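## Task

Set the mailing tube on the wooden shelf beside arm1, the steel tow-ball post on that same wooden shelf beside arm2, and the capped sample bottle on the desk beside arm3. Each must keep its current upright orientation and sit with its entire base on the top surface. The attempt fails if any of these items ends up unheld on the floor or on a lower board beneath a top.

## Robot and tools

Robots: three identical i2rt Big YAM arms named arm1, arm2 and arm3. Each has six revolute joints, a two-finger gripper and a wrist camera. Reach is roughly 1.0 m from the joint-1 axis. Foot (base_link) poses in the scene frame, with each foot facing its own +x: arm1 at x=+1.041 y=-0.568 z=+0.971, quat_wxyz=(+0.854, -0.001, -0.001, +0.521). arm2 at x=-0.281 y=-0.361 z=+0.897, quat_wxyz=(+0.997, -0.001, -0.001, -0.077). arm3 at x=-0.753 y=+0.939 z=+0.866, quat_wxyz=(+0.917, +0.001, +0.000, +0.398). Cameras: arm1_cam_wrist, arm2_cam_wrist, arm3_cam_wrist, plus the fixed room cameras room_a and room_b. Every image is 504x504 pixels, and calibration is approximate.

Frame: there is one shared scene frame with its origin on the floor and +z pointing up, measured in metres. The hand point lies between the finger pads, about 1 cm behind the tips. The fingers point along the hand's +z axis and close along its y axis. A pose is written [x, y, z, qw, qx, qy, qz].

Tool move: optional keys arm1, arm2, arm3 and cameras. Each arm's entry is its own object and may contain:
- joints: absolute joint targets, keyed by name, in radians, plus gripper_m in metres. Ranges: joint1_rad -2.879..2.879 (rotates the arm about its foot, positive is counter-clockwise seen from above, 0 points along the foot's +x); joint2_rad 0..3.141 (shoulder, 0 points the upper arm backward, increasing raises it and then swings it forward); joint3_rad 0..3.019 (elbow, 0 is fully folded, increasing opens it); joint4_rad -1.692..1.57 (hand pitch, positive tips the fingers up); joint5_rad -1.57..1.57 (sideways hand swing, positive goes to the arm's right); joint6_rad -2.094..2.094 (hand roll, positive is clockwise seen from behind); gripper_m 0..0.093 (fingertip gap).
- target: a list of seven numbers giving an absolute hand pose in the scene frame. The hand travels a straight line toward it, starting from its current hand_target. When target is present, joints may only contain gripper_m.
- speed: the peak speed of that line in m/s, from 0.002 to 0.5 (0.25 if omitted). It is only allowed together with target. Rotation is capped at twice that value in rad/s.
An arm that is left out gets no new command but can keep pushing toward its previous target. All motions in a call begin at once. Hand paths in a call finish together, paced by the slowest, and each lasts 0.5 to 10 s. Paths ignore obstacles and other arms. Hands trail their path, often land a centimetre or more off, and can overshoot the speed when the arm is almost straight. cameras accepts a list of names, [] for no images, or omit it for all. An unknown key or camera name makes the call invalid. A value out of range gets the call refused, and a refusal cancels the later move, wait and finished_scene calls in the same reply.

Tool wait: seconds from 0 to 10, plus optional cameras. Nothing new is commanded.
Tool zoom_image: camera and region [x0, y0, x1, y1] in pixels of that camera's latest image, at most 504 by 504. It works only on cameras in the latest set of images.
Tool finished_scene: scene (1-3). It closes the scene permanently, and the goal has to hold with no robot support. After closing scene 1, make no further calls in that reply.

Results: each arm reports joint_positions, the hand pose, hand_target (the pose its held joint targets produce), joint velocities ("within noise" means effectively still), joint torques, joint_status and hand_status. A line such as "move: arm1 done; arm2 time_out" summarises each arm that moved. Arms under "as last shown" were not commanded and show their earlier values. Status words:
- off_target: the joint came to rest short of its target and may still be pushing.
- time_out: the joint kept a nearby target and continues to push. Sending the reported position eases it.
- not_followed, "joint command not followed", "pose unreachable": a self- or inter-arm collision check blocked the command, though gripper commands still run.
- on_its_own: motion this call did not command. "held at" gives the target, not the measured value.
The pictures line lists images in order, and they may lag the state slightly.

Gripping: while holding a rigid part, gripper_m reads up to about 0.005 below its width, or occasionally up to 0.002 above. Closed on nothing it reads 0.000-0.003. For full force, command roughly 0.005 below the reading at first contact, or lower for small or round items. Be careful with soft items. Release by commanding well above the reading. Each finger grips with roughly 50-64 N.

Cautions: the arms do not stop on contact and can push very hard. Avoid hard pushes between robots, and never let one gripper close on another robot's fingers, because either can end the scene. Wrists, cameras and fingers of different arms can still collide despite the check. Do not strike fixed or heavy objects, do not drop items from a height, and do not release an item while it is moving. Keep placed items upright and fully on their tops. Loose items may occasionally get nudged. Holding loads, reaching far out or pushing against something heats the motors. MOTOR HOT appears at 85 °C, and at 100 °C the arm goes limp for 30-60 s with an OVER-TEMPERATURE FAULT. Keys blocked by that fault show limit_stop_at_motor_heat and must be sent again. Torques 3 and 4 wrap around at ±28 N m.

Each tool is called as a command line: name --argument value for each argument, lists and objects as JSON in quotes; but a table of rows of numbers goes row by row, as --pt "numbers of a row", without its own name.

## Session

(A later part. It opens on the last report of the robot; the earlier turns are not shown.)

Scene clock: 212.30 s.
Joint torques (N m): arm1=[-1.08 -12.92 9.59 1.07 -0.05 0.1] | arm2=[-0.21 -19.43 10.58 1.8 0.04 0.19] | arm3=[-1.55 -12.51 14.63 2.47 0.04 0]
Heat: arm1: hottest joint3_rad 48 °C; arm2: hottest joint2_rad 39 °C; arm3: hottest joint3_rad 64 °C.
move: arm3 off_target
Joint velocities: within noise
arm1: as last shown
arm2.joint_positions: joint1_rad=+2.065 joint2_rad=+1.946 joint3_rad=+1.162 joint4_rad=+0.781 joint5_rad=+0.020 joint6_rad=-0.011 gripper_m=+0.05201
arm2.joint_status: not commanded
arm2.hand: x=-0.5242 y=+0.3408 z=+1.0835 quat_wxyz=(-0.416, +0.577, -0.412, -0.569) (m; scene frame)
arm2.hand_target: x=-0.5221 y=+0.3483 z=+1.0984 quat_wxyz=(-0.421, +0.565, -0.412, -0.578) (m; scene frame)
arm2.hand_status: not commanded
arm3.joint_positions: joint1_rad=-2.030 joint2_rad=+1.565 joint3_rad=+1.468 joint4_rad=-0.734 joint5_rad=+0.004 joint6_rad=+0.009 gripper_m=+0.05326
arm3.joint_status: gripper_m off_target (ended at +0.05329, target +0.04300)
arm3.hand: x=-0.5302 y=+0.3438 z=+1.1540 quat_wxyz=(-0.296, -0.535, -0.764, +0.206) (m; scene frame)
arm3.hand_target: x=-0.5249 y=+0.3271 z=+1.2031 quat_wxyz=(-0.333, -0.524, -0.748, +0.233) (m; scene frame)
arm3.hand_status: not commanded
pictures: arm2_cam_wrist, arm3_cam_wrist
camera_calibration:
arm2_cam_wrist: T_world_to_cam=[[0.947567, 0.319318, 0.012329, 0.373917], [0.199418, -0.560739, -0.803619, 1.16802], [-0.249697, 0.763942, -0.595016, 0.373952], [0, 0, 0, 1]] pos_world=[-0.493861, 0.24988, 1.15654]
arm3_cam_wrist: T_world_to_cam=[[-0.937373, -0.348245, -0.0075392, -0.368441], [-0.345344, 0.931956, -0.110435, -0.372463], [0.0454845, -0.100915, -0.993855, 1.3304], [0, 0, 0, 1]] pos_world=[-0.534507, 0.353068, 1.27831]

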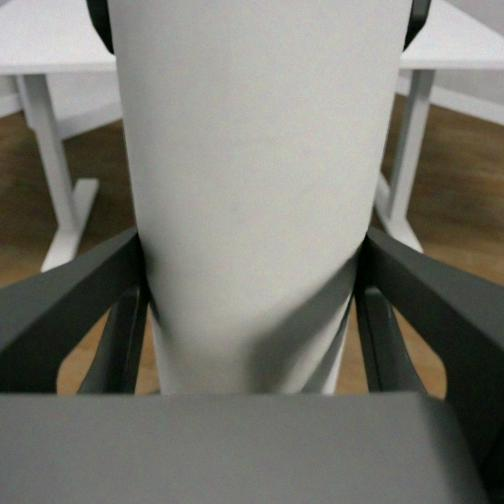

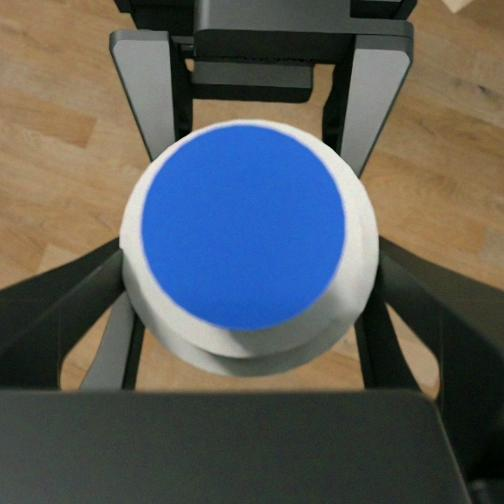

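move --arm2 '{"joints":{"gripper_m":0.092}}' --cameras '[]'

move --arm2 '{"target":[-0.478,0.180,1.10,0.421,-0.565,0.412,0.578],"speed":0.25}' --cameras '["arm3_cam_wrist"]'

Scene clock: 220.10 s.
Joint torques (N m): arm1=[-1.08 -12.86 9.59 1.09 -0.05 0.1] | arm2=[-0.26 -19.6 10.56 1.96 0.07 0.16] | arm3=[-1.38 -12.34 14.65 2.44 0.04 -0.01]
Heat: arm1: hottest joint3_rad 49 °C; arm2: hottest joint2_rad 39 °C; arm3: hottest joint3_rad 66 °C.
move: arm2 done
Joint velocities: within noise
arm1, arm3: as last shown
arm2.joint_positions: joint1_rad=+2.065 joint2_rad=+1.946 joint3_rad=+1.162 joint4_rad=+0.781 joint5_rad=+0.020 joint6_rad=-0.010 gripper_m=+0.09185
arm2.joint_status: all done
arm2.hand: x=-0.5242 y=+0.3408 z=+1.0835 quat_wxyz=(-0.416, +0.577, -0.412, -0.570) (m; scene frame)
arm2.hand_target: x=-0.5221 y=+0.3483 z=+1.0984 quat_wxyz=(-0.421, +0.565, -0.412, -0.578) (m; scene frame)
arm2.hand_status: not commanded
arm3.joint_positions: joint1_rad=-2.030 joint2_rad=+1.565 joint3_rad=+1.468 joint4_rad=-0.733 joint5_rad=+0.004 joint6_rad=+0.009 gripper_m=+0.05326
arm3.hand: x=-0.5302 y=+0.3437 z=+1.1541 quat_wxyz=(-0.296, -0.535, -0.764, +0.206) (m; scene frame)
pictures: none
No camera images: "cameras" was empty.

Scene clock: 221.53 s.
Joint torques (N m): arm1=[-1.03 -12.86 9.57 1.09 -0.06 0.1] | arm2=[1.03 -14.74 7.15 2.88 0.09 0.17] | arm3=[-1.44 -12.45 14.65 2.43 0.03 -0.02]
Heat: arm1: hottest joint3_rad 49 °C; arm2: hottest joint2_rad 39 °C; arm3: hottest joint3_rad 66 °C.
move: arm2 off_target
Joint velocities: within noise
arm1.joint_positions: joint1_rad=+1.887 joint2_rad=+1.240 joint3_rad=+1.159 joint4_rad=-0.695 joint5_rad=+0.003 joint6_rad=-0.009 gripper_m=+0.09194
arm1.joint_status: not commanded
arm1.hand: x=+0.5259 y=-0.4842 z=+1.2757 quat_wxyz=(-0.033, +0.920, -0.070, -0.385) (m; scene frame)
arm1.hand_target: x=+0.5251 y=-0.4861 z=+1.2849 quat_wxyz=(-0.030, +0.918, -0.071, -0.390) (m; scene frame)
arm1.hand_status: not commanded
arm2.joint_positions: joint1_rad=+2.081 joint2_rad=+1.632 joint3_rad=+0.664 joint4_rad=+0.948 joint5_rad=+0.052 joint6_rad=-0.010 gripper_m=+0.09196
arm2.joint_status: not commanded
arm2.hand: x=-0.4724 y=+0.1839 z=+1.0815 quat_wxyz=(-0.418, +0.578, -0.420, -0.561) (m; scene frame)
arm2.hand_target: x=-0.4778 y=+0.1800 z=+1.0998 quat_wxyz=(-0.421, +0.565, -0.412, -0.578) (m; scene frame)
arm2.hand_status: off_target (0.020 m and 2.6 deg from the pose sent, 0.168 m and 1.8 deg at the start)
arm3: as last shown
pictures: arm3_cam_wrist
camera_calibration:
arm3_cam_wrist: T_world_to_cam=[[-0.937373, -0.348246, -0.00752835, -0.368454], [-0.345332, 0.931922, -0.110758, -0.372032], [0.0455868, -0.101221, -0.993819, 1.33051], [0, 0, 0, 1]] pos_world=[-0.534507, 0.353068, 1.27831]

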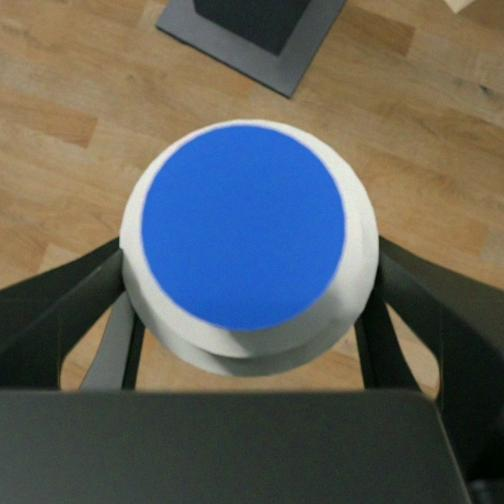

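move --arm3 '{"joints":{"joint1_rad":1.14}}' --cameras '["arm3_cam_wrist","room_a"]'

zoom_image --camera "room_a" --region '[0, 270, 200, 450]'

Scene clock: 234.43 s.
Joint torques (N m): arm1=[-1.03 -12.92 9.58 1.09 -0.05 0.1] | arm2=[1.38 -14.92 7.08 2.91 0.1 0.16] | arm3=[-1.67 -14.39 13.46 1.74 -0.03 -0.02]
Heat: arm1: hottest joint3_rad 49 °C; arm2: hottest joint2_rad 39 °C; arm3: hottest joint3_rad 68 °C.
move: arm3 done
Joint velocities: within noise
arm1, arm2: as last shown
arm2.hand_target: x=-0.4777 y=+0.1800 z=+1.0998 quat_wxyz=(-0.421, +0.565, -0.412, -0.578) (m; scene frame)
arm3.joint_positions: joint1_rad=+1.146 joint2_rad=+1.590 joint3_rad=+1.485 joint4_rad=-0.717 joint5_rad=+0.006 joint6_rad=+0.009 gripper_m=+0.05329
arm3.joint_status: all done
arm3.hand: x=-0.9993 y=+1.5355 z=+1.1544 quat_wxyz=(-0.204, +0.771, -0.521, -0.305) (m; scene frame)
arm3.hand_target: x=-0.9978 y=+1.5431 z=+1.2067 quat_wxyz=(-0.229, +0.755, -0.513, -0.339) (m; scene frame)
arm3.hand_status: not commanded
pictures: arm3_cam_wrist, room_a
camera_calibration:
arm3_cam_wrist: T_world_to_cam=[[0.925306, 0.379143, -0.007683, 0.351516], [0.375296, -0.918451, -0.124903, 1.93306], [-0.0544124, 0.11269, -0.992139, 1.04256], [0, 0, 0, 1]] pos_world=[-0.994002, 1.52466, 1.27851]

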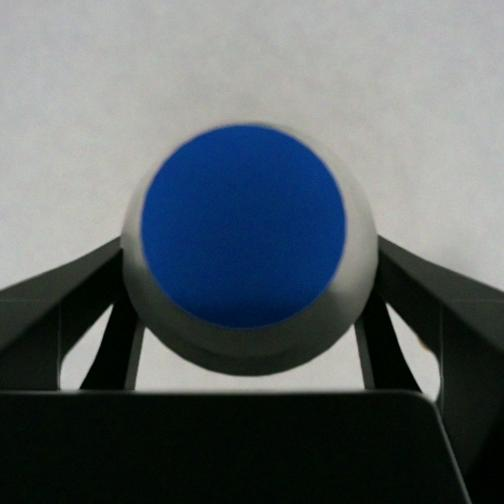

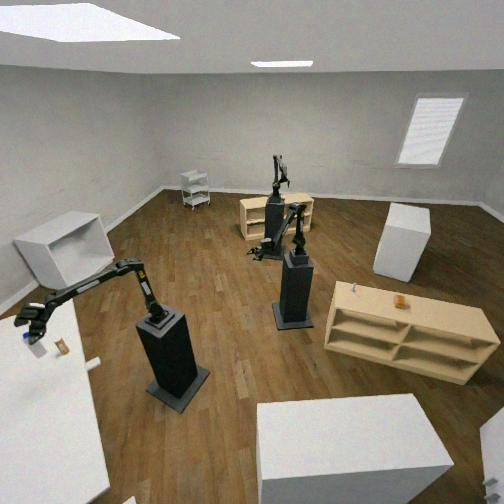

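Scaled by 2.520 from the camera's 504x504 image, which has a finer 720x720 frame.

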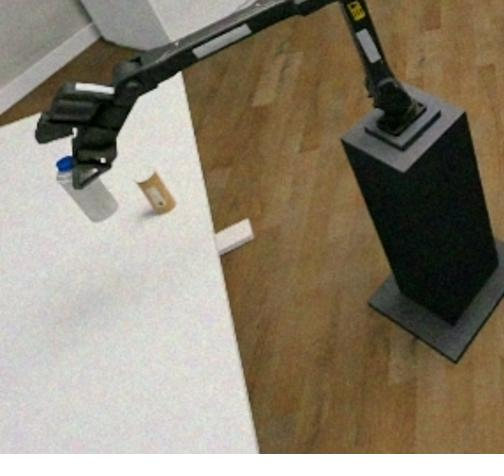

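move --arm3 '{"target":[-1.0,1.555,0.90,0.218,-0.761,0.518,0.323],"speed":0.25}' --cameras '["arm3_cam_wrist"]'

Scene clock: 242.13 s.
Joint torques (N m): arm1=[-1.08 -12.86 9.59 1.07 -0.06 0.1] | arm2=[0.56 -15.15 7.1 2.78 0.07 0.15] | arm3=[-2.08 -12.1 7.21 2.43 -0.19 -0.04]
Heat: arm1: hottest joint3_rad 49 °C; arm2: hottest joint2_rad 39 °C; arm3: hottest joint3_rad 67 °C.
move: arm3 off_target
Joint velocities: within noise
arm1, arm2: as last shown
arm3.joint_positions: joint1_rad=+1.144 joint2_rad=+1.876 joint3_rad=+1.139 joint4_rad=-0.033 joint5_rad=+0.006 joint6_rad=+0.010 gripper_m=+0.05329
arm3.joint_status: not commanded
arm3.hand: x=-1.0044 y=+1.5511 z=+0.9101 quat_wxyz=(-0.218, +0.762, -0.516, -0.325) (m; scene frame)
arm3.hand_target: x=-1.0000 y=+1.5546 z=+0.9000 quat_wxyz=(-0.218, +0.761, -0.518, -0.323) (m; scene frame)
arm3.hand_status: off_target (0.012 m and 0.3 deg from the pose sent, 0.255 m and 2.8 deg at the start)
pictures: arm3_cam_wrist
camera_calibration:
arm3_cam_wrist: T_world_to_cam=[[0.926141, 0.377076, -0.00875859, 0.353476], [0.369763, -0.912273, -0.176163, 1.95035], [-0.074417, 0.159913, -0.984322, 0.697672], [0, 0, 0, 1]] pos_world=[-0.996617, 1.5344, 1.03341]

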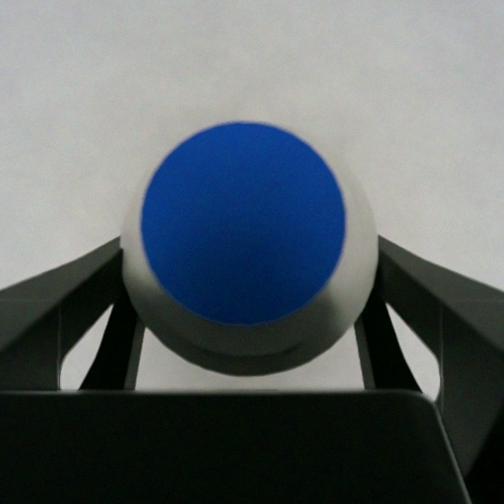

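move --arm3 '{"target":[-1.0,1.555,0.845,0.2014,-0.774,0.521,0.299],"speed":0.12}' --cameras '["room_a"]'

zoom_image --camera "room_a" --region '[0, 300, 100, 390]'

Scene clock: 251.87 s.
Joint torques (N m): arm1=[-1.03 -12.86 9.59 1.1 -0.06 0.1] | arm2=[1.38 -15.27 6.98 2.8 0.08 0.16] | arm3=[-1.96 -7.41 7.45 1.28 -0.19 -0.13]
Heat: arm1: hottest joint3_rad 49 °C; arm2: hottest joint2_rad 40 °C; arm3: hottest joint3_rad 64 °C.
move: arm3 off_target
Joint velocities: within noise
arm1, arm2: as last shown
arm3.joint_positions: joint1_rad=+1.141 joint2_rad=+1.900 joint3_rad=+1.139 joint4_rad=+0.020 joint5_rad=+0.000 joint6_rad=+0.009 gripper_m=+0.05329
arm3.joint_status: not commanded
arm3.hand: x=-1.0063 y=+1.5577 z=+0.9044 quat_wxyz=(-0.223, +0.757, -0.513, -0.337) (m; scene frame)
arm3.hand_target: x=-0.9981 y=+1.5499 z=+0.8479 quat_wxyz=(-0.201, +0.774, -0.521, -0.299) (m; scene frame)
arm3.hand_status: off_target (0.060 m and 5.5 deg from the pose sent, 0.065 m and 3.8 deg at the start)
pictures: room_a

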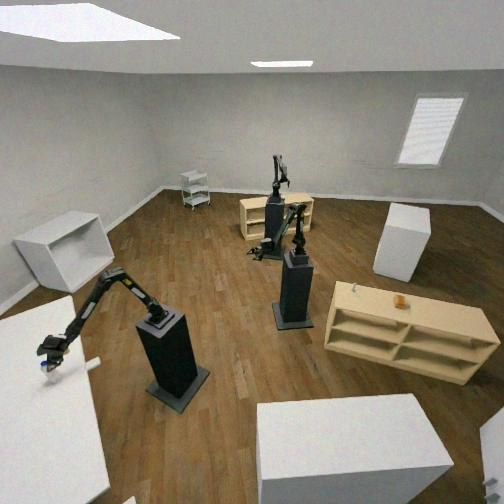

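Scaled by 5.040 from the camera's 504x504 image, which has a finer 720x720 frame.

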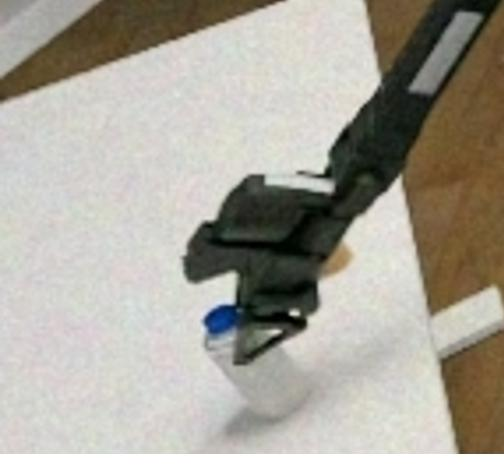

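move --arm3 '{"target":[-1.0,1.556,0.945,0.2014,-0.774,0.521,0.299],"speed":0.12}' --cameras '["room_a"]'

zoom_image --camera "room_a" --region '[0, 300, 100, 390]'

Scene clock: 263.10 s.
Joint torques (N m): arm1=[-1.08 -12.92 9.59 1.09 -0.05 0.1] | arm2=[1.03 -15.03 7.09 2.85 0.08 0.14] | arm3=[-1.9 -14.86 10.99 0.95 -0.14 -0.11]
Heat: arm1: hottest joint3_rad 49 °C; arm2: hottest joint2_rad 40 °C; arm3: hottest joint3_rad 61 °C.
move: arm3 off_target
Joint velocities: within noise
arm1, arm2: as last shown
arm3.joint_positions: joint1_rad=+1.141 joint2_rad=+1.845 joint3_rad=+1.165 joint4_rad=-0.212 joint5_rad=-0.001 joint6_rad=+0.004 gripper_m=+0.05329
arm3.joint_status: not commanded
arm3.hand: x=-0.9964 y=+1.5335 z=+0.9109 quat_wxyz=(-0.185, +0.782, -0.527, -0.278) (m; scene frame)
arm3.hand_target: x=-0.9993 y=+1.5544 z=+0.9454 quat_wxyz=(-0.202, +0.774, -0.521, -0.299) (m; scene frame)
arm3.hand_status: off_target (0.041 m and 3.3 deg from the pose sent, 0.041 m and 5.5 deg at the start)
pictures: room_a

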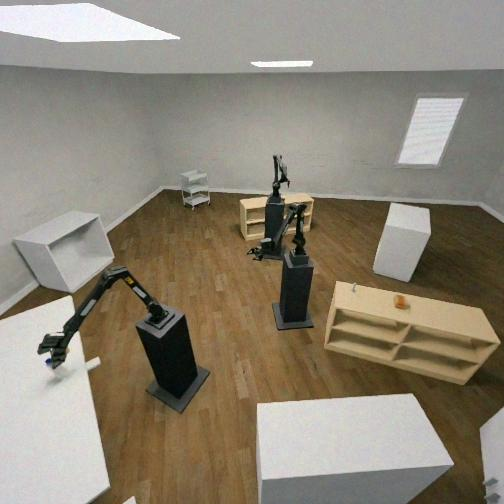

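Scaled by 5.040 from the camera's 504x504 image, which has a finer 720x720 frame.

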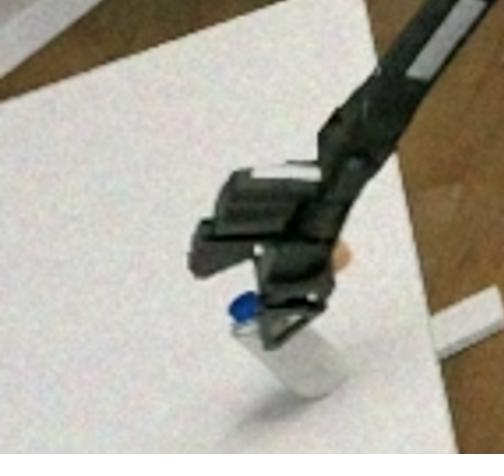

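move --arm3 '{"target":[-1.0,1.558,0.95,0.216,-0.765,0.515,0.321],"speed":0.1}' --cameras '["room_a","arm3_cam_wrist"]'

zoom_image --camera "room_a" --region '[20, 320, 90, 390]'

Scene clock: 277.53 s.
Joint torques (N m): arm1=[-1.08 -12.92 9.58 1.07 -0.05 0.1] | arm2=[1.32 -14.21 6.94 2.85 0.13 0.19] | arm3=[-1.9 -15.38 8.95 2.5 -0.21 -0.1]
Heat: arm1: hottest joint3_rad 49 °C; arm2: hottest joint2_rad 40 °C; arm3: hottest joint3_rad 62 °C.
move: arm3 off_target
Joint velocities: within noise
arm1, arm2: as last shown
arm3.joint_positions: joint1_rad=+1.140 joint2_rad=+1.845 joint3_rad=+1.165 joint4_rad=-0.171 joint5_rad=-0.001 joint6_rad=+0.003 gripper_m=+0.05329
arm3.joint_status: not commanded
arm3.hand: x=-0.9990 y=+1.5411 z=+0.9180 quat_wxyz=(-0.196, +0.776, -0.523, -0.294) (m; scene frame)
arm3.hand_target: x=-0.9995 y=+1.5570 z=+0.9501 quat_wxyz=(-0.216, +0.765, -0.515, -0.321) (m; scene frame)
arm3.hand_status: off_target (0.036 m and 4.1 deg from the pose sent, 0.046 m and 6.5 deg at the start)
pictures: arm3_cam_wrist, room_a
camera_calibration:
arm3_cam_wrist: T_world_to_cam=[[0.924285, 0.381607, -0.00858465, 0.343359], [0.379111, -0.920393, -0.0956664, 1.88849], [-0.0444082, 0.0851684, -0.995376, 0.862789], [0, 0, 0, 1]] pos_world=[-0.994994, 1.53364, 1.04241]

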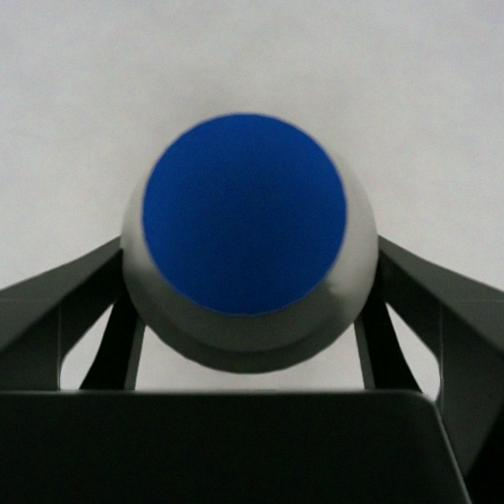

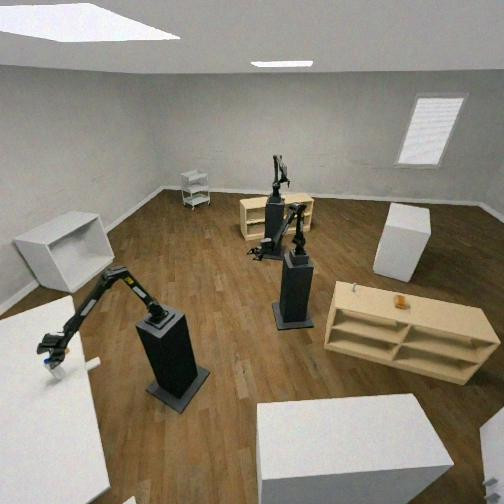

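Scaled by 7.200 from the camera's 504x504 image, which has a finer 720x720 frame.

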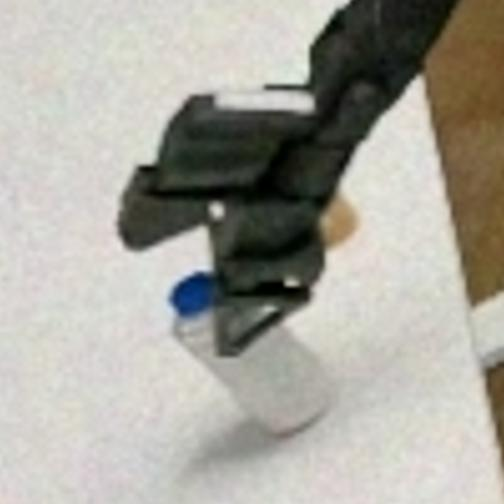

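move --arm3 '{"target":[-1.0,1.558,0.936,0.216,-0.765,0.515,0.321],"speed":0.04}' --cameras '["arm3_cam_wrist"]'

Scene clock: 298.70 s.
Joint torques (N m): arm1=[-1.03 -12.92 9.58 1.07 -0.05 0.1] | arm2=[0.91 -14.45 7.01 2.78 0.07 0.16] | arm3=[-1.85 -13.98 8.28 2.54 -0.23 -0.1]
Heat: arm1: hottest joint3_rad 49 °C; arm2: hottest joint2_rad 40 °C; arm3: hottest joint3_rad 61 °C.
move: arm3 off_target
Joint velocities: within noise
arm1, arm2: as last shown
arm3.joint_positions: joint1_rad=+1.140 joint2_rad=+1.845 joint3_rad=+1.165 joint4_rad=-0.138 joint5_rad=-0.001 joint6_rad=+0.003 gripper_m=+0.05329
arm3.joint_status: not commanded
arm3.hand: x=-1.0012 y=+1.5466 z=+0.9235 quat_wxyz=(-0.205, +0.771, -0.519, -0.307) (m; scene frame)
arm3.hand_target: x=-0.9998 y=+1.5575 z=+0.9360 quat_wxyz=(-0.216, +0.765, -0.515, -0.321) (m; scene frame)
arm3.hand_status: off_target (0.017 m and 2.2 deg from the pose sent, 0.025 m and 4.1 deg at the start)
pictures: arm3_cam_wrist
camera_calibration:
arm3_cam_wrist: T_world_to_cam=[[0.924199, 0.381818, -0.00842973, 0.342791], [0.377677, -0.917009, -0.128278, 1.91846], [-0.0567088, 0.11537, -0.991702, 0.805206], [0, 0, 0, 1]] pos_world=[-0.995704, 1.53546, 1.04751]

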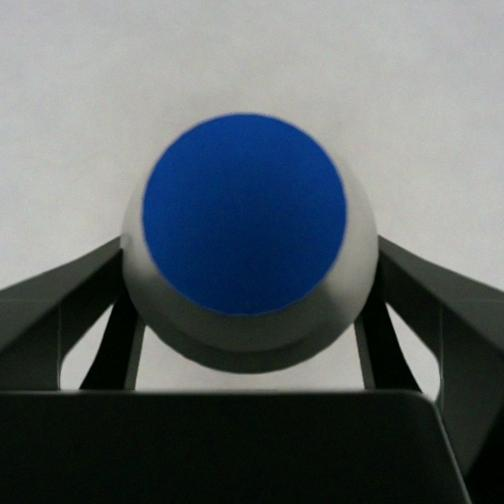

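move --arm3 '{"target":[-1.0,1.558,0.920,0.2047,-0.7718,0.5196,0.304],"speed":0.06}' --cameras '["arm3_cam_wrist"]'

Scene clock: 304.97 s.
Joint torques (N m): arm1=[-1.08 -12.92 9.57 1.07 -0.06 0.1] | arm2=[1.26 -15.09 7.17 2.78 0.08 0.15] | arm3=[-2.02 -13.22 9.51 1.29 -0.21 -0.1]
Heat: arm1: hottest joint3_rad 49 °C; arm2: hottest joint2_rad 39 °C; arm3: hottest joint3_rad 60 °C.
move: arm3 off_target
Joint velocities: within noise
arm1, arm2: as last shown
arm3.joint_positions: joint1_rad=+1.140 joint2_rad=+1.863 joint3_rad=+1.165 joint4_rad=-0.142 joint5_rad=-0.001 joint6_rad=+0.003 gripper_m=+0.05329
arm3.joint_status: not commanded
arm3.hand: x=-1.0004 y=+1.5446 z=+0.9112 quat_wxyz=(-0.199, +0.774, -0.522, -0.298) (m; scene frame)
arm3.hand_target: x=-0.9998 y=+1.5575 z=+0.9202 quat_wxyz=(-0.205, +0.772, -0.520, -0.304) (m; scene frame)
arm3.hand_status: off_target (0.016 m and 1.0 deg from the pose sent, 0.012 m and 0.4 deg at the start)
pictures: arm3_cam_wrist
camera_calibration:
arm3_cam_wrist: T_world_to_cam=[[0.924248, 0.381698, -0.0085405, 0.342993], [0.378712, -0.919395, -0.106254, 1.89942], [-0.0484089, 0.0949702, -0.994302, 0.835522], [0, 0, 0, 1]] pos_world=[-0.995897, 1.53605, 1.03551]

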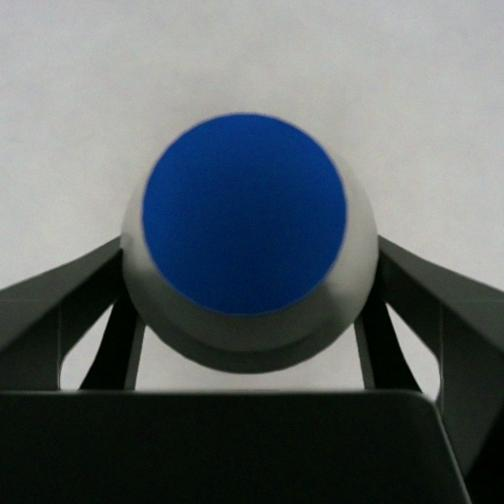

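move --arm3 '{"target":[-1.0,1.558,0.908,0.2002,-0.7744,0.5214,0.2973],"speed":0.04}' --cameras '["arm3_cam_wrist","room_a"]'

zoom_image --camera "room_a" --region '[20, 330, 90, 400]'

Scene clock: 314.63 s.
Joint torques (N m): arm1=[-1.03 -12.92 9.58 1.09 -0.05 0.1] | arm2=[1.08 -15.44 7.08 2.76 0.11 0.16] | arm3=[-1.85 -11.58 9.78 1.33 -0.22 -0.08]
Heat: arm1: hottest joint3_rad 49 °C; arm2: hottest joint2_rad 39 °C; arm3: hottest joint3_rad 60 °C.
move: arm3 off_target
Joint velocities: within noise
arm1.joint_positions: joint1_rad=+1.887 joint2_rad=+1.240 joint3_rad=+1.159 joint4_rad=-0.695 joint5_rad=+0.003 joint6_rad=-0.009 gripper_m=+0.09194
arm1.joint_status: not commanded
arm1.hand: x=+0.5259 y=-0.4842 z=+1.2757 quat_wxyz=(-0.033, +0.920, -0.070, -0.385) (m; scene frame)
arm1.hand_target: x=+0.5251 y=-0.4861 z=+1.2849 quat_wxyz=(-0.030, +0.918, -0.071, -0.390) (m; scene frame)
arm1.hand_status: not commanded
arm2.joint_positions: joint1_rad=+2.081 joint2_rad=+1.632 joint3_rad=+0.664 joint4_rad=+0.948 joint5_rad=+0.052 joint6_rad=-0.010 gripper_m=+0.09196
arm2.joint_status: not commanded
arm2.hand: x=-0.4724 y=+0.1839 z=+1.0815 quat_wxyz=(-0.418, +0.578, -0.420, -0.561) (m; scene frame)
arm2.hand_target: x=-0.4777 y=+0.1800 z=+1.0998 quat_wxyz=(-0.421, +0.565, -0.412, -0.578) (m; scene frame)
arm2.hand_status: not commanded
arm3.joint_positions: joint1_rad=+1.140 joint2_rad=+1.865 joint3_rad=+1.165 joint4_rad=-0.142 joint5_rad=-0.001 joint6_rad=+0.003 gripper_m=+0.05329
arm3.joint_status: not commanded
arm3.hand: x=-1.0004 y=+1.5445 z=+0.9103 quat_wxyz=(-0.198, +0.774, -0.522, -0.298) (m; scene frame)
arm3.hand_target: x=-0.9998 y=+1.5574 z=+0.9081 quat_wxyz=(-0.200, +0.774, -0.521, -0.297) (m; scene frame)
arm3.hand_status: off_target (0.014 m and 0.2 deg from the pose sent, 0.014 m and 0.2 deg at the start)
pictures: arm3_cam_wrist, room_a
camera_calibration:
arm3_cam_wrist: T_world_to_cam=[[0.924282, 0.381614, -0.00852835, 0.343136], [0.378704, -0.919574, -0.104727, 1.89801], [-0.0478076, 0.0935673, -0.994464, 0.837549], [0, 0, 0, 1]] pos_world=[-0.995897, 1.53605, 1.03461]

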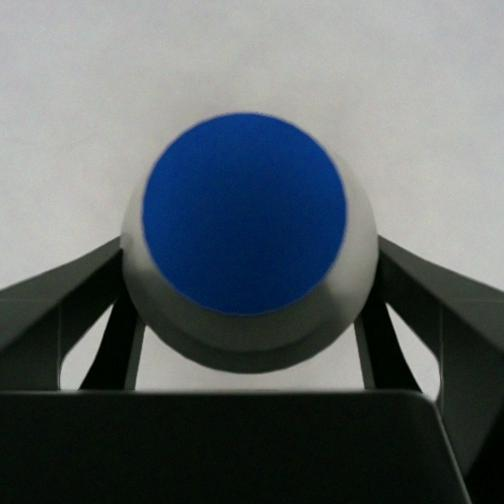

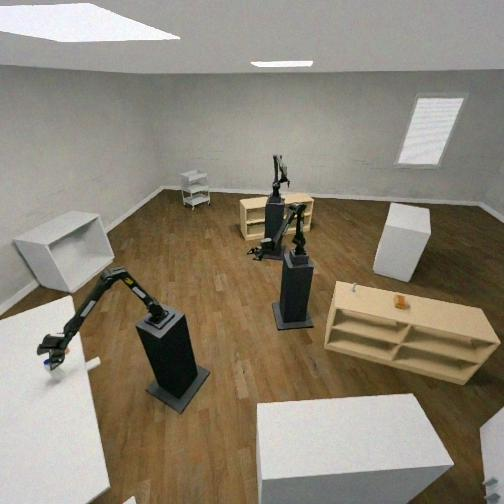

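Scaled by 7.200 from the camera's 504x504 image, which has a finer 720x720 frame.

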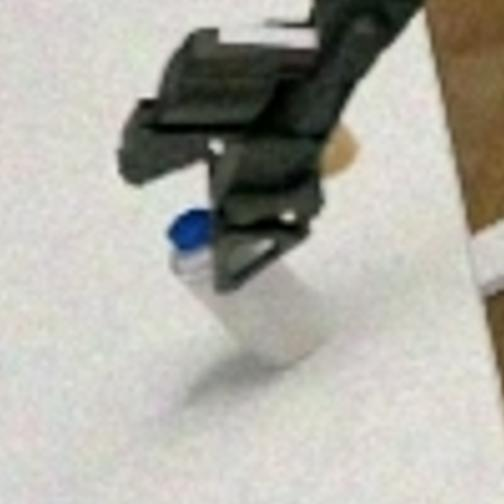

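move --arm3 '{"target":[-1.0,1.558,0.897,0.2002,-0.7744,0.5214,0.2973],"speed":0.04}' --cameras '["arm3_cam_wrist"]'

Scene clock: 320.97 s.
Joint torques (N m): arm1=[-1.08 -12.98 9.61 1.07 -0.05 0.1] | arm2=[0.38 -14.8 7.12 2.88 0.09 0.19] | arm3=[-2.08 -10.64 9.18 1.92 -0.21 -0.11]
Heat: arm1: hottest joint3_rad 49 °C; arm2: hottest joint2_rad 39 °C; arm3: hottest joint3_rad 60 °C.
move: arm3 off_target
Joint velocities: within noise
arm1, arm2: as last shown
arm3.joint_positions: joint1_rad=+1.140 joint2_rad=+1.870 joint3_rad=+1.165 joint4_rad=-0.130 joint5_rad=-0.001 joint6_rad=+0.003 gripper_m=+0.05329
arm3.joint_status: not commanded
arm3.hand: x=-1.0010 y=+1.5461 z=+0.9088 quat_wxyz=(-0.200, +0.773, -0.521, -0.300) (m; scene frame)
arm3.hand_target: x=-0.9997 y=+1.5571 z=+0.8970 quat_wxyz=(-0.200, +0.774, -0.521, -0.297) (m; scene frame)
arm3.hand_status: off_target (0.017 m and 0.4 deg from the pose sent, 0.019 m and 0.2 deg at the start)
pictures: arm3_cam_wrist
camera_calibration:
arm3_cam_wrist: T_world_to_cam=[[0.924278, 0.381623, -0.00855434, 0.343158], [0.37839, -0.91894, -0.111226, 1.90426], [-0.0503073, 0.0995667, -0.993758, 0.823512], [0, 0, 0, 1]] pos_world=[-0.996299, 1.53695, 1.03311]

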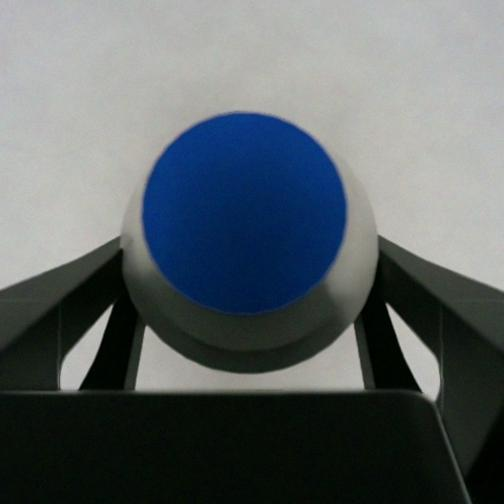

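move --arm3 '{"target":[-1.0,1.556,0.909,0.2002,-0.7744,0.5214,0.2973],"speed":0.04}' --cameras '[]'

move --arm3 '{"joints":{"gripper_m":0.06}}' --cameras '["arm3_cam_wrist"]'

Scene clock: 328.37 s.
Joint torques (N m): arm1=[-1.08 -12.92 9.58 1.09 -0.06 0.1] | arm2=[1.26 -15.62 7.13 2.86 0.06 0.24] | arm3=[-1.79 -12.34 9.42 0.85 -0.17 -0.08]
Heat: arm1: hottest joint3_rad 49 °C; arm2: hottest joint2_rad 39 °C; arm3: hottest joint3_rad 60 °C.
move: arm3 done
Joint velocities: within noise
arm1, arm2: as last shown
arm3.joint_positions: joint1_rad=+1.140 joint2_rad=+1.870 joint3_rad=+1.165 joint4_rad=-0.130 joint5_rad=-0.001 joint6_rad=+0.003 gripper_m=+0.05329
arm3.joint_status: not commanded
arm3.hand: x=-1.0010 y=+1.5461 z=+0.9088 quat_wxyz=(-0.200, +0.773, -0.521, -0.300) (m; scene frame)
arm3.hand_target: x=-0.9999 y=+1.5556 z=+0.9089 quat_wxyz=(-0.200, +0.774, -0.521, -0.297) (m; scene frame)
arm3.hand_status: done (0.010 m and 0.4 deg from the pose sent, 0.010 m and 0.4 deg at the start)
pictures: none
No camera images: "cameras" was empty.

Scene clock: 329.07 s.
Joint torques (N m): arm1=[-1.08 -12.92 9.58 1.09 -0.05 0.1] | arm2=[1.96 -14.86 6.99 2.86 0.03 0.13] | arm3=[-1.73 -13.27 9.33 1.29 -0.17 -0.08]
Heat: arm1: hottest joint3_rad 49 °C; arm2: hottest joint2_rad 39 °C; arm3: hottest joint3_rad 60 °C.
move: arm3 done
Joint velocities: within noise
arm1, arm2: as last shown
arm3.joint_positions: joint1_rad=+1.140 joint2_rad=+1.880 joint3_rad=+1.165 joint4_rad=-0.142 joint5_rad=-0.001 joint6_rad=+0.003 gripper_m=+0.05996
arm3.joint_status: all done
arm3.hand: x=-0.9999 y=+1.5432 z=+0.9006 quat_wxyz=(-0.194, +0.777, -0.523, -0.292) (m; scene frame)
arm3.hand_target: x=-0.9999 y=+1.5556 z=+0.9090 quat_wxyz=(-0.200, +0.774, -0.521, -0.297) (m; scene frame)
arm3.hand_status: not commanded
pictures: arm3_cam_wrist
camera_calibration:
arm3_cam_wrist: T_world_to_cam=[[0.924307, 0.381554, -0.00859605, 0.343234], [0.379321, -0.920915, -0.0896183, 1.88472], [-0.0421104, 0.0795741, -0.995939, 0.856636], [0, 0, 0, 1]] pos_world=[-0.996092, 1.53653, 1.02501]

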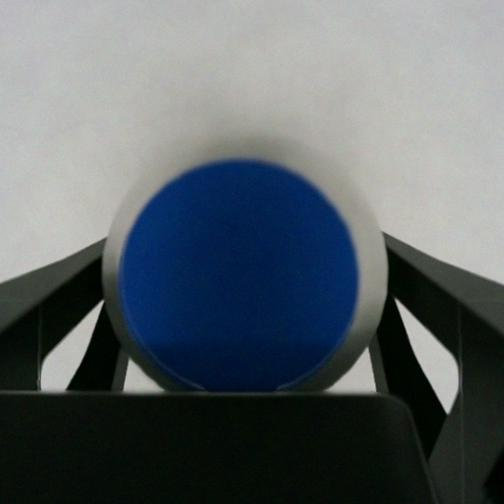

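move --arm3 '{"joints":{"gripper_m":0.092}}' --cameras '[]'

move --arm3 '{"target":[-0.95,1.418,1.06,0.2166,-0.765,0.515,0.3205],"speed":0.15}' --cameras '["arm3_cam_wrist"]'

Scene clock: 339.43 s.
Joint torques (N m): arm1=[-1.08 -12.92 9.58 1.09 -0.06 0.1] | arm2=[0.62 -14.97 7.13 2.82 0.03 0.21] | arm3=[-1.85 -13.27 9.31 1.35 -0.17 -0.08]
Heat: arm1: hottest joint3_rad 49 °C; arm2: hottest joint2_rad 39 °C; arm3: hottest joint3_rad 59 °C.
move: arm3 done
Joint velocities: within noise
arm1, arm2: as last shown
arm3.joint_positions: joint1_rad=+1.140 joint2_rad=+1.880 joint3_rad=+1.165 joint4_rad=-0.142 joint5_rad=-0.001 joint6_rad=+0.003 gripper_m=+0.09184
arm3.joint_status: all done
arm3.hand: x=-0.9999 y=+1.5432 z=+0.9006 quat_wxyz=(-0.194, +0.777, -0.523, -0.292) (m; scene frame)
arm3.hand_target: x=-0.9999 y=+1.5556 z=+0.9090 quat_wxyz=(-0.200, +0.774, -0.521, -0.297) (m; scene frame)
arm3.hand_status: not commanded
pictures: none
No camera images: "cameras" was empty.

Scene clock: 341.63 s.
Joint torques (N m): arm1=[-1.08 -12.92 9.61 1.07 -0.05 0.1] | arm2=[1.32 -14.62 7.13 2.86 0.1 0.17] | arm3=[-0.79 -8.59 8.25 1.35 0.1 0.01]
Heat: arm1: hottest joint3_rad 49 °C; arm2: hottest joint2_rad 39 °C; arm3: hottest joint3_rad 59 °C.
move: arm3 done
Joint velocities: within noise
arm1, arm2: as last shown
arm3.joint_positions: joint1_rad=+1.140 joint2_rad=+1.322 joint3_rad=+0.918 joint4_rad=-0.376 joint5_rad=+0.003 joint6_rad=+0.003 gripper_m=+0.09192
arm3.joint_status: not commanded
arm3.hand: x=-0.9495 y=+1.4223 z=+1.0572 quat_wxyz=(-0.216, +0.765, -0.516, -0.321) (m; scene frame)
arm3.hand_target: x=-0.9500 y=+1.4180 z=+1.0599 quat_wxyz=(-0.217, +0.765, -0.515, -0.321) (m; scene frame)
arm3.hand_status: done (0.005 m and 0.2 deg from the pose sent, 0.209 m and 4.4 deg at the start)
pictures: arm3_cam_wrist
camera_calibration:
arm3_cam_wrist: T_world_to_cam=[[0.925151, 0.379558, -0.00565299, 0.34472], [0.373457, -0.912747, -0.165596, 1.83146], [-0.068013, 0.15109, -0.986177, 0.887751], [0, 0, 0, 1]] pos_world=[-0.942512, 1.40669, 1.18071]

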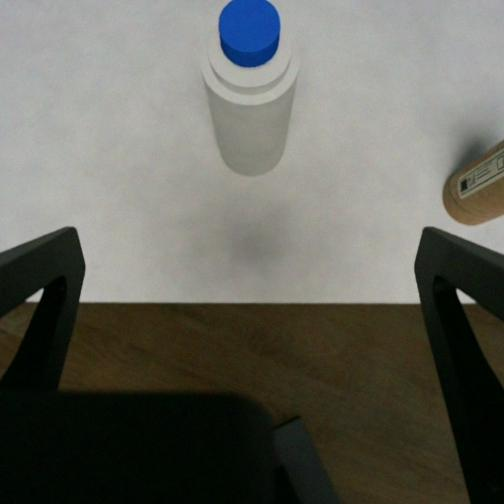

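move --arm3 '{"target":[-0.801,1.425,1.075,0.2571,-0.6844,0.6206,0.2835],"speed":0.25}' --cameras '["arm3_cam_wrist"]'

Scene clock: 356.90 s.
Joint torques (N m): arm1=[-1.08 -12.92 9.58 1.09 -0.06 0.1] | arm2=[1.67 -15.15 6.97 2.93 0.1 0.21] | arm3=[-1.67 -7.65 8.59 1.36 -0.27 -0.04]
Heat: arm1: hottest joint3_rad 49 °C; arm2: hottest joint2_rad 39 °C; arm3: hottest joint3_rad 58 °C.
move: arm3 done
Joint velocities: within noise
arm1, arm2: as last shown
arm3.joint_positions: joint1_rad=+0.858 joint2_rad=+1.230 joint3_rad=+0.880 joint4_rad=-0.445 joint5_rad=+0.008 joint6_rad=+0.005 gripper_m=+0.09193
arm3.joint_status: not commanded
arm3.hand: x=-0.8033 y=+1.4282 z=+1.0696 quat_wxyz=(-0.255, +0.685, -0.622, -0.281) (m; scene frame)
arm3.hand_target: x=-0.8011 y=+1.4251 z=+1.0749 quat_wxyz=(-0.257, +0.684, -0.621, -0.283) (m; scene frame)
arm3.hand_status: done (0.007 m and 0.4 deg from the pose sent, 0.150 m and 16.4 deg at the start)
pictures: arm3_cam_wrist
camera_calibration:
arm3_cam_wrist: T_world_to_cam=[[0.994712, 0.102612, -0.00445269, 0.657359], [0.100768, -0.98339, -0.150966, 1.65047], [-0.0198696, 0.149719, -0.988529, 0.952243], [0, 0, 0, 1]] pos_world=[-0.801277, 1.41303, 1.19341]

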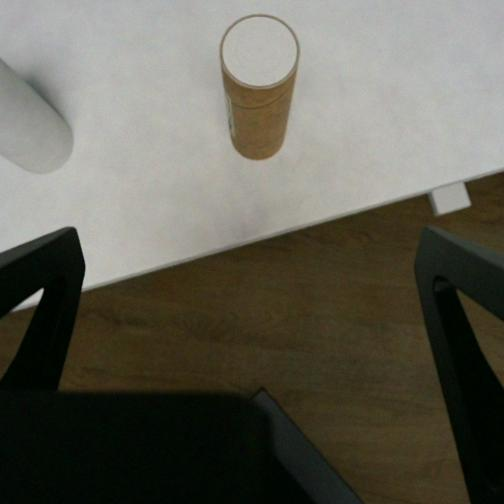

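move --arm3 '{"target":[-0.811,1.546,0.957,0.2571,-0.6844,0.6206,0.2835],"speed":0.2}' --cameras '["arm3_cam_wrist"]'

Scene clock: 366.77 s.
Joint torques (N m): arm1=[-1.08 -12.86 9.58 1.07 -0.05 0.1] | arm2=[0.91 -14.45 7.05 2.88 0.08 0.18] | arm3=[-1.96 -9.99 11.62 2.37 -0.27 -0.07]
Heat: arm1: hottest joint3_rad 50 °C; arm2: hottest joint2_rad 39 °C; arm3: hottest joint3_rad 57 °C.
move: arm3 off_target
Joint velocities: within noise
arm1, arm2: as last shown
arm3.joint_positions: joint1_rad=+0.857 joint2_rad=+1.666 joint3_rad=+0.957 joint4_rad=-0.149 joint5_rad=+0.005 joint6_rad=+0.004 gripper_m=+0.09193
arm3.joint_status: not commanded
arm3.hand: x=-0.8123 y=+1.5138 z=+0.9325 quat_wxyz=(-0.235, +0.694, -0.629, -0.260) (m; scene frame)
arm3.hand_target: x=-0.8107 y=+1.5433 z=+0.9582 quat_wxyz=(-0.257, +0.684, -0.620, -0.283) (m; scene frame)
arm3.hand_status: off_target (0.040 m and 4.0 deg from the pose sent, 0.163 m and 0.4 deg at the start)
pictures: arm3_cam_wrist
camera_calibration:
arm3_cam_wrist: T_world_to_cam=[[0.99462, 0.103413, -0.00604198, 0.657215], [0.102473, -0.990762, -0.0888207, 1.66945], [-0.0151714, 0.0877238, -0.996029, 0.908268], [0, 0, 0, 1]] pos_world=[-0.810973, 1.50638, 1.05691]

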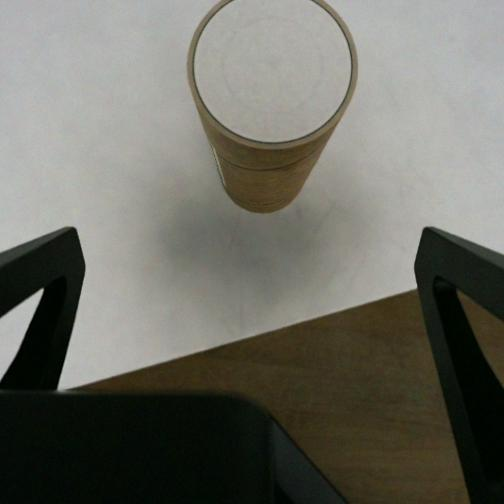

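move --arm3 '{"target":[-0.8115,1.594,0.928,0.2571,-0.6844,0.6206,0.2835],"speed":0.12}' --cameras '["arm3_cam_wrist"]'

Scene clock: 378.03 s.
Joint torques (N m): arm1=[-1.03 -12.86 9.59 1.1 -0.05 0.1] | arm2=[0.97 -15.38 7.17 2.85 0.09 0.19] | arm3=[-1.85 -12.45 11.36 2.39 -0.27 -0.09]
Heat: arm1: hottest joint3_rad 50 °C; arm2: hottest joint2_rad 39 °C; arm3: hottest joint3_rad 59 °C.
move: arm3 off_target
Joint velocities: within noise
arm1.joint_positions: joint1_rad=+1.887 joint2_rad=+1.240 joint3_rad=+1.159 joint4_rad=-0.695 joint5_rad=+0.003 joint6_rad=-0.009 gripper_m=+0.09194
arm1.joint_status: not commanded
arm1.hand: x=+0.5259 y=-0.4842 z=+1.2757 quat_wxyz=(-0.033, +0.920, -0.070, -0.385) (m; scene frame)
arm1.hand_target: x=+0.5251 y=-0.4861 z=+1.2849 quat_wxyz=(-0.030, +0.918, -0.071, -0.390) (m; scene frame)
arm1.hand_status: not commanded
arm2.joint_positions: joint1_rad=+2.081 joint2_rad=+1.632 joint3_rad=+0.664 joint4_rad=+0.948 joint5_rad=+0.052 joint6_rad=-0.010 gripper_m=+0.09196
arm2.joint_status: not commanded
arm2.hand: x=-0.4724 y=+0.1839 z=+1.0815 quat_wxyz=(-0.418, +0.578, -0.420, -0.561) (m; scene frame)
arm2.hand_target: x=-0.4777 y=+0.1800 z=+1.0998 quat_wxyz=(-0.421, +0.565, -0.412, -0.578) (m; scene frame)
arm2.hand_status: not commanded
arm3.joint_positions: joint1_rad=+0.849 joint2_rad=+1.820 joint3_rad=+1.081 joint4_rad=-0.120 joint5_rad=-0.001 joint6_rad=+0.000 gripper_m=+0.09193
arm3.joint_status: not commanded
arm3.hand: x=-0.8135 y=+1.5619 z=+0.9036 quat_wxyz=(-0.234, +0.694, -0.630, -0.260) (m; scene frame)
arm3.hand_target: x=-0.8111 y=+1.5913 z=+0.9292 quat_wxyz=(-0.257, +0.684, -0.620, -0.283) (m; scene frame)
arm3.hand_status: off_target (0.040 m and 4.0 deg from the pose sent, 0.080 m and 4.0 deg at the start)
pictures: arm3_cam_wrist
camera_calibration:
arm3_cam_wrist: T_world_to_cam=[[0.994705, 0.102504, -0.0073431, 0.655972], [0.101471, -0.990962, -0.0877425, 1.71313], [-0.0162707, 0.0865328, -0.996116, 0.876285], [0, 0, 0, 1]] pos_world=[-0.812074, 1.55458, 1.02801]

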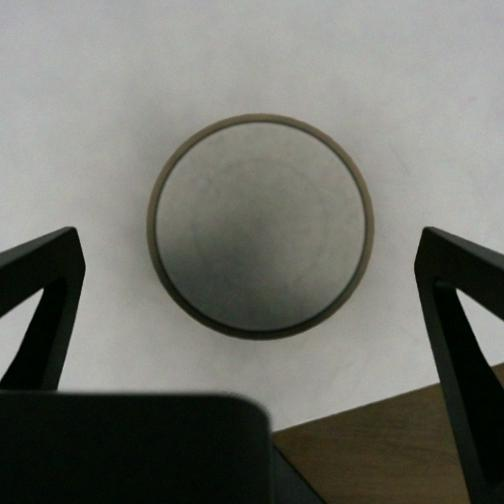

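move --arm3 '{"joints":{"gripper_m":0.039}}' --cameras '["arm3_cam_wrist"]'

Scene clock: 382.70 s.
Joint torques (N m): arm1=[-1.08 -12.92 9.58 1.06 -0.06 0.1] | arm2=[1.14 -14.92 7.27 2.86 0.07 0.16] | arm3=[-1.96 -11.99 11.33 2.39 -0.27 -0.08]
Heat: arm1: hottest joint3_rad 50 °C; arm2: hottest joint2_rad 39 °C; arm3: hottest joint3_rad 59 °C.
move: arm3 off_target
Joint velocities: within noise
arm1, arm2: as last shown
arm3.joint_positions: joint1_rad=+0.849 joint2_rad=+1.820 joint3_rad=+1.081 joint4_rad=-0.120 joint5_rad=-0.001 joint6_rad=+0.000 gripper_m=+0.04523
arm3.joint_status: gripper_m off_target (ended at +0.04527, target +0.03900)
arm3.hand: x=-0.8136 y=+1.5619 z=+0.9036 quat_wxyz=(-0.234, +0.694, -0.629, -0.260) (m; scene frame)
arm3.hand_target: x=-0.8112 y=+1.5913 z=+0.9292 quat_wxyz=(-0.257, +0.684, -0.620, -0.283) (m; scene frame)
arm3.hand_status: not commanded
pictures: arm3_cam_wrist
camera_calibration:
arm3_cam_wrist: T_world_to_cam=[[0.994653, 0.103006, -0.00739931, 0.655207], [0.101965, -0.99091, -0.0877514, 1.71346], [-0.016371, 0.0865277, -0.996115, 0.87621], [0, 0, 0, 1]] pos_world=[-0.812074, 1.55458, 1.02801]

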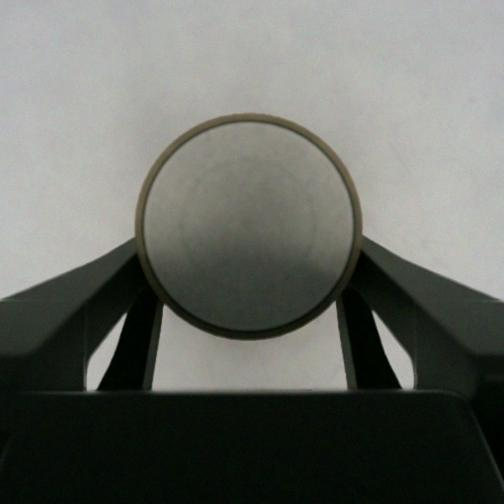

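move --arm3 '{"target":[-0.795,1.42,1.15,0.2571,-0.6844,0.6206,0.2835],"speed":0.3}' --cameras '[]'

move --arm3 '{"joints":{"joint1_rad":-2.03,"joint5_rad":0,"joint6_rad":0}}' --arm2 '{"target":[-0.492,0.235,1.07,0.416,-0.568,0.409,0.581],"speed":0.1}' --cameras '["arm3_cam_wrist","room_a"]'

move --arm3 '{"target":[-0.523,0.285,1.198,0.3036,0.5328,0.7609,-0.2126],"speed":0.2}' --cameras '["arm3_cam_wrist","arm2_cam_wrist"]'

Scene clock: 400.93 s.
Joint torques (N m): arm1=[-1.03 -12.92 9.59 1.09 -0.05 0.1] | arm2=[0.79 -15.03 7.08 2.74 0.06 0.18] | arm3=[-2.08 -6.01 10.45 1.4 -0.26 -0.09]
Heat: arm1: hottest joint3_rad 50 °C; arm2: hottest joint2_rad 39 °C; arm3: hottest joint3_rad 60 °C.
move: arm3 off_target
Joint velocities: within noise
arm1, arm2: as last shown
arm3.joint_positions: joint1_rad=+0.847 joint2_rad=+1.153 joint3_rad=+1.013 joint4_rad=-0.662 joint5_rad=-0.002 joint6_rad=-0.001 gripper_m=+0.04523
arm3.joint_status: not commanded
arm3.hand: x=-0.7985 y=+1.4174 z=+1.1401 quat_wxyz=(-0.252, +0.686, -0.623, -0.280) (m; scene frame)
arm3.hand_target: x=-0.7950 y=+1.4199 z=+1.1499 quat_wxyz=(-0.257, +0.684, -0.621, -0.283) (m; scene frame)
arm3.hand_status: off_target (0.011 m and 0.8 deg from the pose sent, 0.285 m and 4.0 deg at the start)
pictures: none
No camera images: "cameras" was empty.

Scene clock: 403.33 s.
Joint torques (N m): arm1=[-1.03 -12.92 9.57 1.07 -0.05 0.1] | arm2=[-0.5 -13.74 10.86 3.03 -0.18 0.21] | arm3=[-1.85 -7 10.44 1.39 -0.03 0]
Heat: arm1: hottest joint3_rad 50 °C; arm2: hottest joint2_rad 39 °C; arm3: hottest joint3_rad 60 °C.
move: arm2 off_target; arm3 done
Joint velocities: within noise
arm1: as last shown
arm2.joint_positions: joint1_rad=+2.081 joint2_rad=+1.777 joint3_rad=+0.762 joint4_rad=+0.982 joint5_rad=+0.026 joint6_rad=-0.010 gripper_m=+0.09196
arm2.joint_status: not commanded
arm2.hand: x=-0.4900 y=+0.2181 z=+1.0508 quat_wxyz=(-0.407, +0.588, -0.415, -0.563) (m; scene frame)
arm2.hand_target: x=-0.4913 y=+0.2337 z=+1.0702 quat_wxyz=(-0.416, +0.568, -0.409, -0.581) (m; scene frame)
arm2.hand_status: off_target (0.026 m and 3.3 deg from the pose sent, 0.056 m and 2.8 deg at the start)
arm3.joint_positions: joint1_rad=-2.024 joint2_rad=+1.160 joint3_rad=+1.013 joint4_rad=-0.662 joint5_rad=-0.001 joint6_rad=-0.001 gripper_m=+0.04524
arm3.joint_status: all done
arm3.hand: x=-0.5806 y=+0.4886 z=+1.1345 quat_wxyz=(-0.306, -0.526, -0.766, +0.210) (m; scene frame)
arm3.hand_target: x=-0.5829 y=+0.4864 z=+1.1476 quat_wxyz=(-0.313, -0.526, -0.761, +0.217) (m; scene frame)
arm3.hand_status: not commanded
pictures: arm3_cam_wrist, room_a
camera_calibration:
arm3_cam_wrist: T_world_to_cam=[[-0.931466, -0.363799, -0.00467623, -0.357614], [-0.360029, 0.923512, -0.132305, -0.506526], [0.0524511, -0.121554, -0.991198, 1.33899], [0, 0, 0, 1]] pos_world=[-0.585701, 0.500443, 1.25851]

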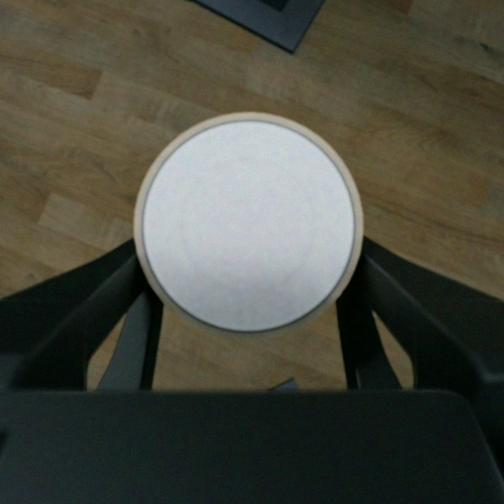

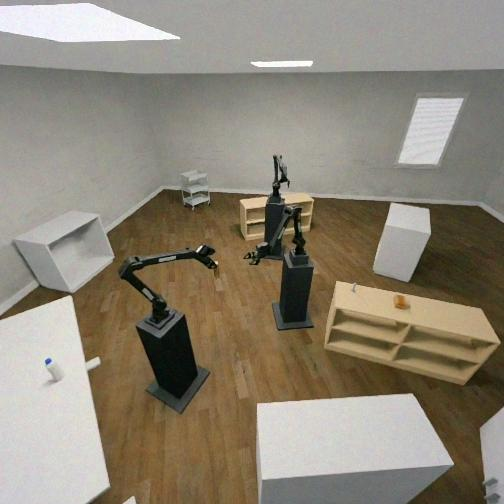

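Scene clock: 405.47 s.
Joint torques (N m): arm1=[-1.08 -12.92 9.57 1.06 -0.06 0.1] | arm2=[-0.62 -13.39 10.7 2.76 -0.18 0.2] | arm3=[-2.14 -13.22 14.98 1.29 -0.27 -0.09]
Heat: arm1: hottest joint3_rad 50 °C; arm2: hottest joint2_rad 39 °C; arm3: hottest joint3_rad 60 °C.
move: arm3 off_target
Joint velocities: within noise
arm1, arm2: as last shown
arm2.hand_target: x=-0.4913 y=+0.2336 z=+1.0701 quat_wxyz=(-0.416, +0.568, -0.409, -0.581) (m; scene frame)
arm3.joint_positions: joint1_rad=-2.045 joint2_rad=+1.687 joint3_rad=+1.654 joint4_rad=-0.839 joint5_rad=-0.005 joint6_rad=-0.001 gripper_m=+0.04524
arm3.joint_status: not commanded
arm3.hand: x=-0.5241 y=+0.3040 z=+1.1610 quat_wxyz=(-0.280, -0.540, -0.770, +0.195) (m; scene frame)
arm3.hand_target: x=-0.5239 y=+0.2878 z=+1.1979 quat_wxyz=(-0.304, -0.532, -0.761, +0.213) (m; scene frame)
arm3.hand_status: off_target (0.042 m and 3.6 deg from the pose sent, 0.221 m and 1.0 deg at the start)
pictures: arm2_cam_wrist, arm3_cam_wrist
camera_calibration:
arm2_cam_wrist: T_world_to_cam=[[0.944229, 0.329048, 0.012574, 0.377125], [0.213017, -0.581258, -0.785343, 1.05802], [-0.251107, 0.744222, -0.618933, 0.485486], [0, 0, 0, 1]] pos_world=[-0.459558, 0.129578, 1.12665]
arm3_cam_wrist: T_world_to_cam=[[-0.938125, -0.346211, -0.00766196, -0.377379], [-0.344888, 0.936076, -0.0693793, -0.381216], [0.0311921, -0.062444, -0.997561, 1.31807], [0, 0, 0, 1]] pos_world=[-0.526619, 0.3085, 1.28551]

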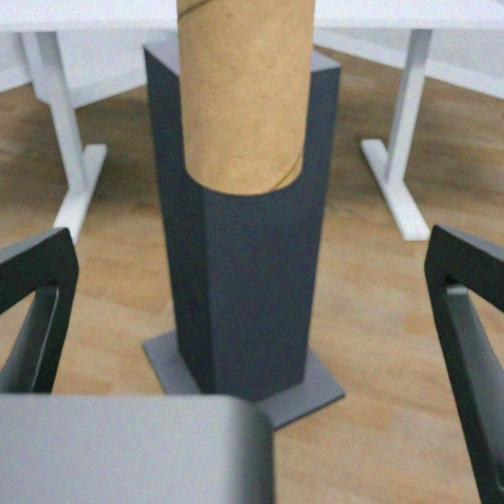

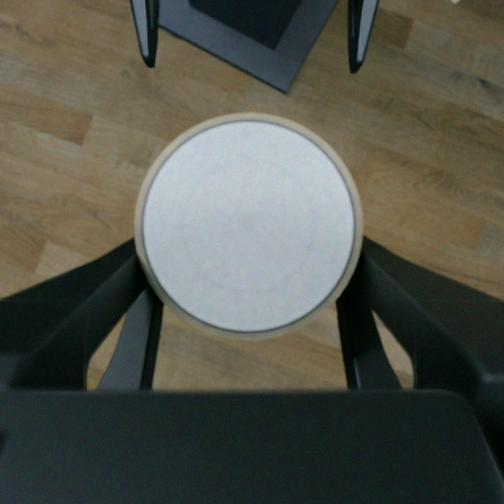

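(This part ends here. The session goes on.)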